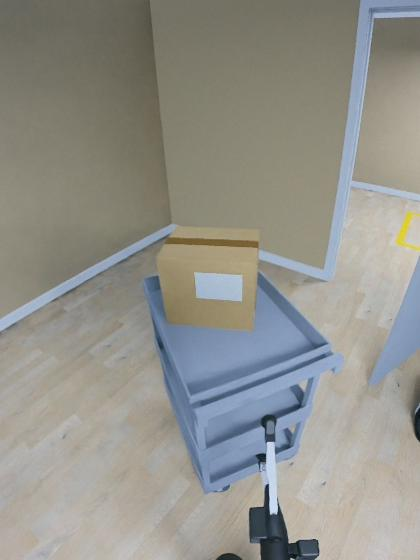

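{"op": "move", "data": {"blocking": false, "r1": {"base":{"translate_m":0.15}}}}

{"op": "wait", "data": {"seconds": 2}}

{"op": "move", "data": {"blocking": false, "r1": {"joints":{"gripper_m":-0.01}}}}

{"op": "wait", "data": {"seconds": 2}}

{"op": "move", "data": {"blocking": false, "r1": {"base":{"strafe_m":0.3},"pace":"slow"}}}

{"op": "wait", "data": {"seconds": 5, "cameras": ["r1_head_camera"]}}

Scene clock: 1790.57 s.
move: r1 moving
r1.base_odometry: x=-2.955 y=+2.189 heading=+0.180
r1.turned_by_wheels: +0.000
r1.turned_by_imu: +0.000
r1.base_tilt: forward=-1.6 right=+1.3
r1.lidar_m: 0.46 0.82 2.42 2.62 3.47 3.41 3.02 2.36 2.30 2.47 1.21 0.60
r1.base_status: translate_m moving
r1.joint_positions: lift_m=+0.661 arm_m=+0.000 wrist_yaw_rad=+0.002 wrist_pitch_rad=+0.002 wrist_roll_rad=+1.568 gripper_m=+0.141
r1.joint_status: not commanded
r1.measured_speeds: translate_m=+0.122 strafe_m=+0.001 rotate_rad=+0.000 lift_m=+0.000 arm_m=+0.000 wrist_yaw_rad=+0.000 wrist_pitch_rad=+0.000 wrist_roll_rad=+0.000
r1.motor_effort: lift_m=+24(24) arm_m=+4(4) wheel_0=+7(8) wheel_1=+5(7) wheel_2=-9(10)
r1.servo_current: wrist_yaw_rad=59(65) wrist_pitch_rad=39(39) wrist_roll_rad=46(59) gripper_m=46(46)
r1.hand_pose: x=+0.4595 y=-0.0867 z=+0.8382 quat_wxyz=(+0.708, +0.706, +0.002, +0.000)
r1.wrist_depth_mm: 1921 - - - - 1661 1182 / - - - 402 500 549 - / - - - 373 - 1983 - / - - - 351 - - - / - - 615 327 - - - / - 209 621 307 355 194 - / - - 640 143 - - -
r2: as last shown
r2.lidar_m: 0.47 0.86 1.15 4.78 2.46 1.87 1.78 1.39 1.06 0.72 0.48 0.38
r2.on_its_own: arm_m is slack since a limit_stop_at_tilt
pictures: none

Scene clock: 1791.90 s.
earlier move: r1 done
r1.base_odometry: x=-2.839 y=+2.211 heading=+0.180
r1.turned_by_wheels: +0.000
r1.turned_by_imu: +0.000
r1.base_tilt: forward=-1.6 right=+1.3
r1.lidar_m: 0.35 0.48 2.34 2.57 3.55 3.52 3.12 2.43 2.38 2.57 1.14 0.48
r1.base_status: done
r1.joint_positions: lift_m=+0.661 arm_m=+0.000 wrist_yaw_rad=+0.002 wrist_pitch_rad=+0.002 wrist_roll_rad=+1.568 gripper_m=+0.141
r1.joint_status: not commanded
r1.measured_speeds: all 0
r1.motor_effort: lift_m=+24(24) arm_m=+4(4) wheel_0=+2(8) wheel_1=+3(7) wheel_2=+0(10)
r1.servo_current: wrist_yaw_rad=39(65) wrist_pitch_rad=46(52) wrist_roll_rad=52(65) gripper_m=33(52)
r1.hand_pose: x=+0.4595 y=-0.0867 z=+0.8382 quat_wxyz=(+0.708, +0.706, +0.002, +0.000)
r1.wrist_depth_mm: 1808 - - 334 359 362 370 / - - - 310 - 1708 - / - - - - - 1808 - / - - - - - - - / - 508 500 260 268 - - / - 209 496 250 211 195 - / - 521 512 142 239 - -
r2.base_odometry: x=-2.014 y=-2.566 heading=-0.615
r2.turned_by_wheels: +0.000
r2.turned_by_imu: +0.000
r2.base_tilt: forward=-0.6 right=+0.1
r2.lidar_m: 0.46 0.86 1.10 4.79 2.41 1.88 1.78 1.39 1.05 0.72 0.49 0.36
r2.base_status: not commanded
r2.joint_positions: lift_m=+0.800 arm_m=+0.000 wrist_yaw_rad=-0.392 wrist_pitch_rad=-0.001 wrist_roll_rad=+0.002 gripper_m=-0.029
r2.joint_status: not commanded
r2.measured_speeds: all 0
r2.on_its_own: arm_m is slack since a limit_stop_at_tilt
r2.motor_effort: lift_m=+20(21) arm_m=+1(1) wheel_0=+3(3) wheel_1=-1(1) wheel_2=+3(3)
r2.servo_current: wrist_yaw_rad=65(72) wrist_pitch_rad=39(46) wrist_roll_rad=39(59) gripper_m=65(72)
r2.hand_pose: x=+0.4040 y=-0.1909 z=+0.9782 quat_wxyz=(+0.981, +0.001, -0.001, -0.195)
r2.wrist_depth_mm: - - 247 164 234 228 223 / - - 248 164 235 228 224 / - - 249 165 236 229 225 / - - 251 165 237 230 226 / - - 252 166 239 232 228 / - - 185 166 179 233 229 / - 1921 256 - - 232 230
wait: 1.33 of 2 s (r1 has come to rest)
pictures: none

Scene clock: 1792.40 s.
move: r1 moving
r1.base_odometry: x=-2.839 y=+2.211 heading=+0.180
r1.turned_by_wheels: +0.000
r1.turned_by_imu: +0.000
r1.base_tilt: forward=-1.6 right=+1.3
r1.lidar_m: 0.36 0.47 2.35 2.53 3.54 3.50 3.10 2.41 2.38 2.56 1.14 0.45
r1.base_status: not commanded
r1.joint_positions: lift_m=+0.661 arm_m=+0.000 wrist_yaw_rad=+0.002 wrist_pitch_rad=+0.002 wrist_roll_rad=+1.568 gripper_m=+0.130
r1.joint_status: gripper_m moving
r1.measured_speeds: all 0
r1.motor_effort: lift_m=+24(24) arm_m=+4(4) wheel_0=+2(2) wheel_1=+2(3) wheel_2=+0(0)
r1.servo_current: wrist_yaw_rad=59(65) wrist_pitch_rad=46(46) wrist_roll_rad=46(59) gripper_m=78(85)
r1.hand_pose: x=+0.4595 y=-0.0867 z=+0.8382 quat_wxyz=(+0.708, +0.706, +0.002, +0.000)
r1.wrist_depth_mm: 1808 - - 336 357 359 373 / - - - 310 - 1756 - / - - - - - 1863 - / - - - - - - - / - 512 500 259 267 - - / - 209 500 249 211 195 - / - 517 512 141 238 - -
r2: as last shown
r2.on_its_own: arm_m is slack since a limit_stop_at_tilt
pictures: none

Scene clock: 1794.30 s.
earlier move: r1 done
r1.base_odometry: x=-2.839 y=+2.211 heading=+0.180
r1.turned_by_wheels: +0.000
r1.turned_by_imu: +0.000
r1.base_tilt: forward=-1.6 right=+1.3
r1.lidar_m: 0.36 0.48 2.34 2.52 3.54 3.49 3.10 2.42 2.38 2.56 1.16 0.49
r1.base_status: not commanded
r1.joint_positions: lift_m=+0.661 arm_m=+0.000 wrist_yaw_rad=+0.002 wrist_pitch_rad=-0.007 wrist_roll_rad=+1.568 gripper_m=-0.009
r1.joint_status: all done
r1.measured_speeds: all 0
r1.motor_effort: lift_m=+21(24) arm_m=+2(4) wheel_0=+1(2) wheel_1=+3(3) wheel_2=+0(0)
r1.servo_current: wrist_yaw_rad=46(65) wrist_pitch_rad=46(59) wrist_roll_rad=52(72) gripper_m=72(156)
r1.hand_pose: x=+0.4595 y=-0.0867 z=+0.8411 quat_wxyz=(+0.708, +0.706, -0.002, +0.003)
r1.wrist_depth_mm: 1921 - - - 343 343 340 / - - - 235 - 1808 1308 / - - - 220 294 - - / - - - - 272 - - / - - 496 255 254 - - / - - 186 193 183 - - / - 156 521 154 225 - -
r2.base_odometry: x=-2.014 y=-2.566 heading=-0.615
r2.turned_by_wheels: +0.000
r2.turned_by_imu: +0.000
r2.base_tilt: forward=-0.6 right=+0.1
r2.lidar_m: 0.48 0.85 1.12 4.78 2.46 1.86 1.80 1.39 1.05 0.71 0.48 0.37
r2.base_status: not commanded
r2.joint_positions: lift_m=+0.800 arm_m=+0.000 wrist_yaw_rad=-0.392 wrist_pitch_rad=-0.001 wrist_roll_rad=+0.002 gripper_m=-0.029
r2.joint_status: not commanded
r2.measured_speeds: all 0
r2.on_its_own: arm_m is slack since a limit_stop_at_tilt
r2.motor_effort: lift_m=+20(21) arm_m=+1(1) wheel_0=+3(3) wheel_1=-1(1) wheel_2=+3(3)
r2.servo_current: wrist_yaw_rad=59(78) wrist_pitch_rad=39(46) wrist_roll_rad=52(59) gripper_m=65(72)
r2.hand_pose: x=+0.4040 y=-0.1909 z=+0.9782 quat_wxyz=(+0.981, +0.001, -0.001, -0.195)
r2.wrist_depth_mm: - - 246 163 234 227 223 / - - 248 164 235 228 224 / - - 249 165 236 229 225 / - - 250 165 236 229 226 / - - 252 165 239 232 228 / - - 185 167 179 233 229 / - 1983 255 - - 232 229
wait: 1.90 of 2 s (r1 has come to rest)
pictures: none

Scene clock: 1794.80 s.
move: r1 moving
r1.base_odometry: x=-2.841 y=+2.225 heading=+0.180
r1.turned_by_wheels: +0.000
r1.turned_by_imu: +0.000
r1.base_tilt: forward=-1.6 right=+1.3
r1.lidar_m: 0.36 0.55 2.33 2.53 3.55 3.50 3.13 2.44 2.38 2.58 1.16 0.48
r1.base_status: strafe_m moving
r1.joint_positions: lift_m=+0.661 arm_m=+0.000 wrist_yaw_rad=+0.002 wrist_pitch_rad=-0.007 wrist_roll_rad=+1.568 gripper_m=-0.009
r1.joint_status: not commanded
r1.measured_speeds: translate_m=+0.000 strafe_m=+0.056 rotate_rad=+0.000 lift_m=+0.000 arm_m=+0.000 wrist_yaw_rad=+0.000 wrist_pitch_rad=+0.000 wrist_roll_rad=+0.000
r1.motor_effort: lift_m=+20(21) arm_m=-1(1) wheel_0=-8(10) wheel_1=+5(7) wheel_2=-1(1)
r1.servo_current: wrist_yaw_rad=46(65) wrist_pitch_rad=46(52) wrist_roll_rad=52(59) gripper_m=72(78)
r1.hand_pose: x=+0.4595 y=-0.0867 z=+0.8411 quat_wxyz=(+0.708, +0.706, -0.002, +0.003)
r1.wrist_depth_mm: 1921 - - - 342 349 353 / - - - 236 - 1921 1336 / - - - 222 296 - - / - - - - 273 - - / - - 500 255 255 - - / - - 187 193 183 - - / - 150 521 155 223 - -
r2: as last shown
r2.on_its_own: arm_m is slack since a limit_stop_at_tilt
pictures: none

Scene clock: 1798.43 s.
earlier move: r1 done
r1.base_odometry: x=-2.892 y=+2.506 heading=+0.180
r1.turned_by_wheels: +0.000
r1.turned_by_imu: +0.001
r1.base_tilt: forward=-1.6 right=+1.3
r1.lidar_m: 0.37 2.11 2.10 2.27 3.38 3.32 3.44 2.67 2.62 2.85 1.42 0.43
r1.base_status: done
r1.joint_positions: lift_m=+0.661 arm_m=+0.000 wrist_yaw_rad=-0.004 wrist_pitch_rad=-0.007 wrist_roll_rad=+1.568 gripper_m=-0.009
r1.joint_status: not commanded
r1.measured_speeds: all 0
r1.motor_effort: lift_m=+20(21) arm_m=+4(4) wheel_0=-4(12) wheel_1=+3(7) wheel_2=-5(7)
r1.servo_current: wrist_yaw_rad=46(72) wrist_pitch_rad=46(59) wrist_roll_rad=39(65) gripper_m=59(78)
r1.hand_pose: x=+0.4589 y=-0.0885 z=+0.8411 quat_wxyz=(+0.708, +0.706, -0.004, +0.001)
r1.wrist_depth_mm: - - - 258 259 1808 1336 / - - - 253 255 1863 - / - - 647 246 246 - - / - 488 484 240 241 - - / - - 504 234 235 - - / - - 189 189 181 - - / - 161 580 158 221 - -
r2.base_odometry: x=-2.014 y=-2.566 heading=-0.615
r2.turned_by_wheels: +0.000
r2.turned_by_imu: +0.001
r2.base_tilt: forward=-0.6 right=+0.1
r2.lidar_m: 0.48 1.12 1.43 4.79 2.45 1.86 1.79 1.42 1.05 0.73 0.47 0.37
r2.base_status: not commanded
r2.joint_positions: lift_m=+0.800 arm_m=+0.000 wrist_yaw_rad=-0.392 wrist_pitch_rad=-0.001 wrist_roll_rad=+0.002 gripper_m=-0.029
r2.joint_status: not commanded
r2.measured_speeds: all 0
r2.on_its_own: arm_m is slack since a limit_stop_at_tilt
r2.motor_effort: lift_m=+20(21) arm_m=+0(1) wheel_0=+2(3) wheel_1=-1(1) wheel_2=+3(3)
r2.servo_current: wrist_yaw_rad=46(72) wrist_pitch_rad=39(46) wrist_roll_rad=46(65) gripper_m=59(65)
r2.hand_pose: x=+0.4040 y=-0.1909 z=+0.9782 quat_wxyz=(+0.981, +0.001, -0.001, -0.195)
r2.wrist_depth_mm: - - 248 163 233 228 222 / - - 248 164 234 228 224 / - - 249 165 236 230 224 / - - 251 165 238 231 226 / - - 251 165 238 233 227 / - - 185 167 180 233 229 / - 1983 256 - - 232 229
wait: 3.63 of 5 s (r1 has come to rest)
Images, in order (width x height): r1_head_camera 420x560.

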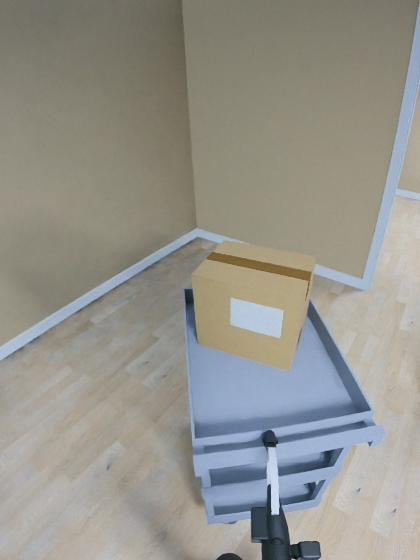

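{"op": "move", "data": {"blocking": false, "r1": {"base":{"translate_m":-0.5,"strafe_m":0.15},"pace":"slow"}}}

{"op": "wait", "data": {"seconds": 7, "cameras": ["r1_head_camera"]}}

Scene clock: 1813.30 s.
move: r1 moving
r1.base_odometry: x=-2.905 y=+2.507 heading=+0.179
r1.turned_by_wheels: -0.001
r1.turned_by_imu: -0.001
r1.base_tilt: forward=-1.6 right=+1.3
r1.lidar_m: 0.38 2.14 2.11 2.29 3.38 3.31 3.46 2.67 2.61 2.80 1.42 0.42
r1.base_status: translate_m moving; strafe_m moving
r1.joint_positions: lift_m=+0.661 arm_m=+0.000 wrist_yaw_rad=-0.003 wrist_pitch_rad=-0.007 wrist_roll_rad=+1.568 gripper_m=-0.009
r1.joint_status: not commanded
r1.measured_speeds: translate_m=-0.050 strafe_m=+0.015 rotate_rad=-0.003 lift_m=+0.000 arm_m=+0.000 wrist_yaw_rad=+0.000 wrist_pitch_rad=+0.000 wrist_roll_rad=+0.000
r1.motor_effort: lift_m=+20(21) arm_m=+2(4) wheel_0=-7(9) wheel_1=-4(5) wheel_2=+6(8)
r1.servo_current: wrist_yaw_rad=52(59) wrist_pitch_rad=46(59) wrist_roll_rad=59(72) gripper_m=59(59)
r1.hand_pose: x=+0.4590 y=-0.0882 z=+0.8411 quat_wxyz=(+0.708, +0.706, -0.004, +0.002)
r1.wrist_depth_mm: - - - 259 259 1863 1308 / - - - 254 254 1983 - / - - 585 248 249 - - / - 496 488 243 243 - - / - - 512 238 238 - - / - - 184 192 183 - - / - 161 - 157 227 564 -
r2: as last shown
r2.turned_by_imu: +0.000
r2.on_its_own: arm_m is slack since a limit_stop_at_tilt
pictures: none

Scene clock: 1819.27 s.
earlier move: r1 done
r1.base_odometry: x=-3.411 y=+2.564 heading=+0.179
r1.turned_by_wheels: +0.000
r1.turned_by_imu: +0.000
r1.base_tilt: forward=-1.6 right=+1.3
r1.lidar_m: 0.86 2.30 2.28 2.42 2.90 2.84 3.07 2.50 2.44 2.64 1.79 0.92
r1.base_status: done
r1.joint_positions: lift_m=+0.661 arm_m=+0.000 wrist_yaw_rad=-0.001 wrist_pitch_rad=+0.001 wrist_roll_rad=+1.568 gripper_m=-0.009
r1.joint_status: not commanded
r1.measured_speeds: all 0
r1.motor_effort: lift_m=+20(21) arm_m=-4(4) wheel_0=-4(10) wheel_1=-3(7) wheel_2=+3(10)
r1.servo_current: wrist_yaw_rad=46(65) wrist_pitch_rad=46(59) wrist_roll_rad=46(72) gripper_m=46(65)
r1.hand_pose: x=+0.4592 y=-0.0877 z=+0.8389 quat_wxyz=(+0.708, +0.706, +0.000, -0.001)
r1.wrist_depth_mm: - - - - - 1366 1229 / - - - - - 741 - / - - 976 960 - 723 - / - - 1042 1008 - 707 - / - - - - - 1661 1138 / - - - 190 - 1708 1229 / - - 181 185 153 1537 1205
r2.base_odometry: x=-2.014 y=-2.566 heading=-0.615
r2.turned_by_wheels: +0.000
r2.turned_by_imu: +0.001
r2.base_tilt: forward=-0.6 right=+0.0
r2.lidar_m: 0.47 1.14 1.72 4.78 2.46 1.84 1.80 1.38 1.06 0.71 0.48 0.37
r2.base_status: not commanded
r2.joint_positions: lift_m=+0.800 arm_m=+0.000 wrist_yaw_rad=-0.392 wrist_pitch_rad=-0.001 wrist_roll_rad=+0.002 gripper_m=-0.029
r2.joint_status: not commanded
r2.measured_speeds: all 0
r2.on_its_own: arm_m is slack since a limit_stop_at_tilt
r2.motor_effort: lift_m=+20(21) arm_m=+1(1) wheel_0=+3(3) wheel_1=-1(2) wheel_2=+3(3)
r2.servo_current: wrist_yaw_rad=52(78) wrist_pitch_rad=39(46) wrist_roll_rad=46(59) gripper_m=59(65)
r2.hand_pose: x=+0.4040 y=-0.1909 z=+0.9782 quat_wxyz=(+0.981, +0.001, -0.001, -0.195)
r2.wrist_depth_mm: - - 246 164 234 227 223 / - - 248 164 236 229 224 / - - 250 165 236 230 225 / - - 250 165 237 231 226 / - - 253 166 239 232 227 / - - 185 167 179 234 229 / - 1921 256 - - 232 230
wait: 5.97 of 7 s (r1 has come to rest)
Images, in order (width x height): r1_head_camera 420x560.

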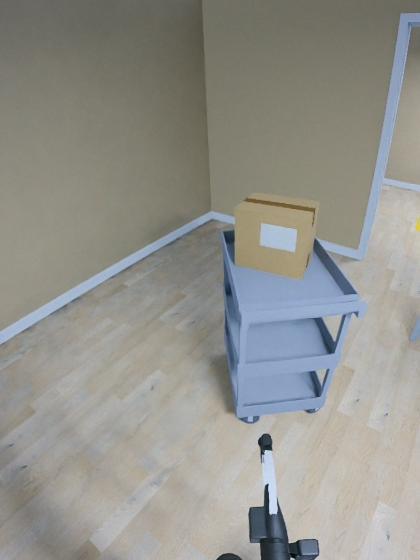

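{"op": "move", "data": {"blocking": false, "r1": {"base":{"translate_m":1.13,"strafe_m":1.27},"joints":{"gripper_m":-0.02},"pace":"fast"}}}

{"op": "wait", "data": {"seconds": 7}}

{"op": "move", "data": {"blocking": false, "r1": {"base":{"rotate_rad":-2.24}}}}

{"op": "wait", "data": {"seconds": 3, "cameras": ["r1_head_camera"]}}

Scene clock: 1834.67 s.
move: r1 moving
r1.base_odometry: x=-3.385 y=+2.606 heading=+0.179
r1.turned_by_wheels: +0.000
r1.turned_by_imu: +0.000
r1.base_tilt: forward=-1.6 right=+1.3
r1.lidar_m: 0.84 2.27 2.24 2.37 2.89 2.83 3.07 2.53 2.50 2.69 1.81 0.89
r1.base_status: translate_m moving; strafe_m moving
r1.joint_positions: lift_m=+0.661 arm_m=+0.000 wrist_yaw_rad=-0.001 wrist_pitch_rad=+0.001 wrist_roll_rad=+1.568 gripper_m=-0.019
r1.joint_status: gripper_m moving
r1.measured_speeds: translate_m=+0.127 strafe_m=+0.143 rotate_rad=+0.001 lift_m=+0.000 arm_m=+0.000 wrist_yaw_rad=+0.000 wrist_pitch_rad=+0.000 wrist_roll_rad=+0.000
r1.motor_effort: lift_m=+20(20) arm_m=-4(4) wheel_0=-10(10) wheel_1=+12(13) wheel_2=-8(8)
r1.servo_current: wrist_yaw_rad=46(65) wrist_pitch_rad=39(39) wrist_roll_rad=46(59) gripper_m=59(72)
r1.hand_pose: x=+0.4592 y=-0.0877 z=+0.8389 quat_wxyz=(+0.708, +0.706, +0.000, -0.001)
r1.wrist_depth_mm: - - - - - 723 - / - - - - - 707 - / - - 960 699 - 691 - / - - 1008 691 - 676 - / - - - - - 1576 1205 / - - - 198 - 1756 1205 / - - 180 180 154 1430 1255
r2: as last shown
r2.turned_by_imu: +0.000
r2.on_its_own: arm_m is slack since a limit_stop_at_tilt
pictures: none

Scene clock: 1839.73 s.
earlier move: r1 done
r1.base_odometry: x=-2.525 y=+4.015 heading=+0.179
r1.turned_by_wheels: +0.000
r1.turned_by_imu: +0.009
r1.base_tilt: forward=-1.6 right=+1.3
r1.lidar_m: 0.79 0.61 0.59 0.66 0.95 3.00 3.25 4.21 4.14 1.26 1.29 1.75
r1.base_status: done
r1.joint_positions: lift_m=+0.661 arm_m=+0.000 wrist_yaw_rad=-0.001 wrist_pitch_rad=+0.001 wrist_roll_rad=+1.568 gripper_m=-0.019
r1.joint_status: all done
r1.measured_speeds: all 0
r1.motor_effort: lift_m=+20(20) arm_m=-4(4) wheel_0=-3(10) wheel_1=-1(14) wheel_2=+0(10)
r1.servo_current: wrist_yaw_rad=52(72) wrist_pitch_rad=46(52) wrist_roll_rad=46(72) gripper_m=52(72)
r1.hand_pose: x=+0.4592 y=-0.0877 z=+0.8389 quat_wxyz=(+0.708, +0.706, +0.000, -0.001)
r1.wrist_depth_mm: - - - - - 1661 1160 / - - - - - 1464 1182 / - - - - - - 1118 / - - - - - - - / - - - - - - - / - - 183 199 171 - - / - 132 163 145 145 - -
r2.base_odometry: x=-2.014 y=-2.566 heading=-0.615
r2.turned_by_wheels: +0.000
r2.turned_by_imu: +0.001
r2.base_tilt: forward=-0.7 right=+0.1
r2.lidar_m: 0.51 1.15 4.45 4.78 2.41 1.86 1.80 1.39 1.05 0.69 0.49 0.37
r2.base_status: not commanded
r2.joint_positions: lift_m=+0.800 arm_m=+0.000 wrist_yaw_rad=-0.392 wrist_pitch_rad=-0.001 wrist_roll_rad=+0.002 gripper_m=-0.029
r2.joint_status: not commanded
r2.measured_speeds: all 0
r2.on_its_own: arm_m is slack since a limit_stop_at_tilt
r2.motor_effort: lift_m=+20(21) arm_m=+0(1) wheel_0=+3(4) wheel_1=-1(1) wheel_2=+3(3)
r2.servo_current: wrist_yaw_rad=59(72) wrist_pitch_rad=33(46) wrist_roll_rad=46(65) gripper_m=59(72)
r2.hand_pose: x=+0.4040 y=-0.1909 z=+0.9782 quat_wxyz=(+0.981, +0.001, -0.001, -0.195)
r2.wrist_depth_mm: - - 246 164 235 227 222 / - - 248 164 234 229 224 / - - 249 165 235 229 224 / - - 250 166 237 232 227 / - - 252 166 239 232 228 / - - 185 167 180 233 230 / - 1863 256 - - 231 229
wait: 5.07 of 7 s (r1 has come to rest)
pictures: none

Scene clock: 1840.23 s.
move: r1 moving
r1.base_odometry: x=-2.525 y=+4.015 heading=-0.073
r1.turned_by_wheels: -0.252
r1.turned_by_imu: -0.253
r1.base_tilt: forward=-1.6 right=+1.3
r1.lidar_m: 1.07 0.68 0.59 0.59 0.77 1.55 3.05 3.82 4.10 1.28 1.26 2.76
r1.base_status: rotate_rad moving
r1.joint_positions: lift_m=+0.661 arm_m=+0.000 wrist_yaw_rad=-0.001 wrist_pitch_rad=+0.001 wrist_roll_rad=+1.568 gripper_m=-0.019
r1.joint_status: not commanded
r1.measured_speeds: translate_m=-0.002 strafe_m=-0.001 rotate_rad=-0.976 lift_m=+0.000 arm_m=+0.000 wrist_yaw_rad=+0.000 wrist_pitch_rad=+0.000 wrist_roll_rad=+0.000
r1.motor_effort: lift_m=+20(20) arm_m=-3(4) wheel_0=+7(9) wheel_1=+7(8) wheel_2=+6(8)
r1.servo_current: wrist_yaw_rad=39(59) wrist_pitch_rad=46(52) wrist_roll_rad=39(59) gripper_m=59(59)
r1.hand_pose: x=+0.4592 y=-0.0877 z=+0.8389 quat_wxyz=(+0.708, +0.706, +0.000, -0.001)
r1.wrist_depth_mm: - - - - - 1708 1182 / - - - - - 1661 1205 / - - - - - 1708 1205 / - - - - - - 1138 / - - - - - - 1118 / - - 183 198 171 - - / - 132 163 145 144 - -
r2: as last shown
r2.turned_by_imu: +0.000
r2.on_its_own: arm_m is slack since a limit_stop_at_tilt
pictures: none

Scene clock: 1842.17 s.
earlier move: r1 done
r1.base_odometry: x=-2.525 y=+4.015 heading=-2.061
r1.turned_by_wheels: -1.988
r1.turned_by_imu: -1.999
r1.base_tilt: forward=-1.5 right=+1.3
r1.lidar_m: 4.09 1.25 1.26 2.63 0.91 0.65 0.60 0.64 0.87 2.28 3.14 4.21
r1.base_status: done
r1.joint_positions: lift_m=+0.661 arm_m=+0.000 wrist_yaw_rad=-0.001 wrist_pitch_rad=+0.001 wrist_roll_rad=+1.568 gripper_m=-0.019
r1.joint_status: not commanded
r1.measured_speeds: all 0
r1.motor_effort: lift_m=+20(20) arm_m=-4(4) wheel_0=+1(10) wheel_1=+1(10) wheel_2=+2(8)
r1.servo_current: wrist_yaw_rad=46(78) wrist_pitch_rad=46(52) wrist_roll_rad=52(72) gripper_m=52(59)
r1.hand_pose: x=+0.4592 y=-0.0877 z=+0.8389 quat_wxyz=(+0.708, +0.706, +0.000, -0.001)
r1.wrist_depth_mm: - - - - - 1708 1182 / - - - - - 1708 1182 / - - - - - 1708 1205 / - - - - - 1708 1205 / - - - - - 1808 1255 / - - - 198 - 1808 1205 / - - 180 180 145 1464 1229
r2.base_odometry: x=-2.014 y=-2.566 heading=-0.615
r2.turned_by_wheels: +0.000
r2.turned_by_imu: +0.000
r2.base_tilt: forward=-0.7 right=+0.1
r2.lidar_m: 0.48 1.16 4.48 4.78 2.43 1.86 1.79 1.38 1.06 0.72 0.48 0.35
r2.base_status: not commanded
r2.joint_positions: lift_m=+0.800 arm_m=+0.000 wrist_yaw_rad=-0.392 wrist_pitch_rad=-0.001 wrist_roll_rad=+0.002 gripper_m=-0.029
r2.joint_status: not commanded
r2.measured_speeds: all 0
r2.on_its_own: arm_m is slack since a limit_stop_at_tilt
r2.motor_effort: lift_m=+20(21) arm_m=+1(1) wheel_0=+3(3) wheel_1=-1(1) wheel_2=+3(3)
r2.servo_current: wrist_yaw_rad=52(65) wrist_pitch_rad=39(46) wrist_roll_rad=59(65) gripper_m=52(65)
r2.hand_pose: x=+0.4040 y=-0.1909 z=+0.9782 quat_wxyz=(+0.981, +0.001, -0.001, -0.195)
r2.wrist_depth_mm: - - 247 164 233 228 222 / - - 247 164 235 229 224 / - - 249 165 236 229 225 / - - 250 165 237 231 226 / - - 252 166 239 233 228 / - - 185 166 180 234 229 / - 1983 255 - - 232 230
wait: 1.93 of 3 s (r1 has come to rest)
Images, in order (width x height): r1_head_camera 420x560.

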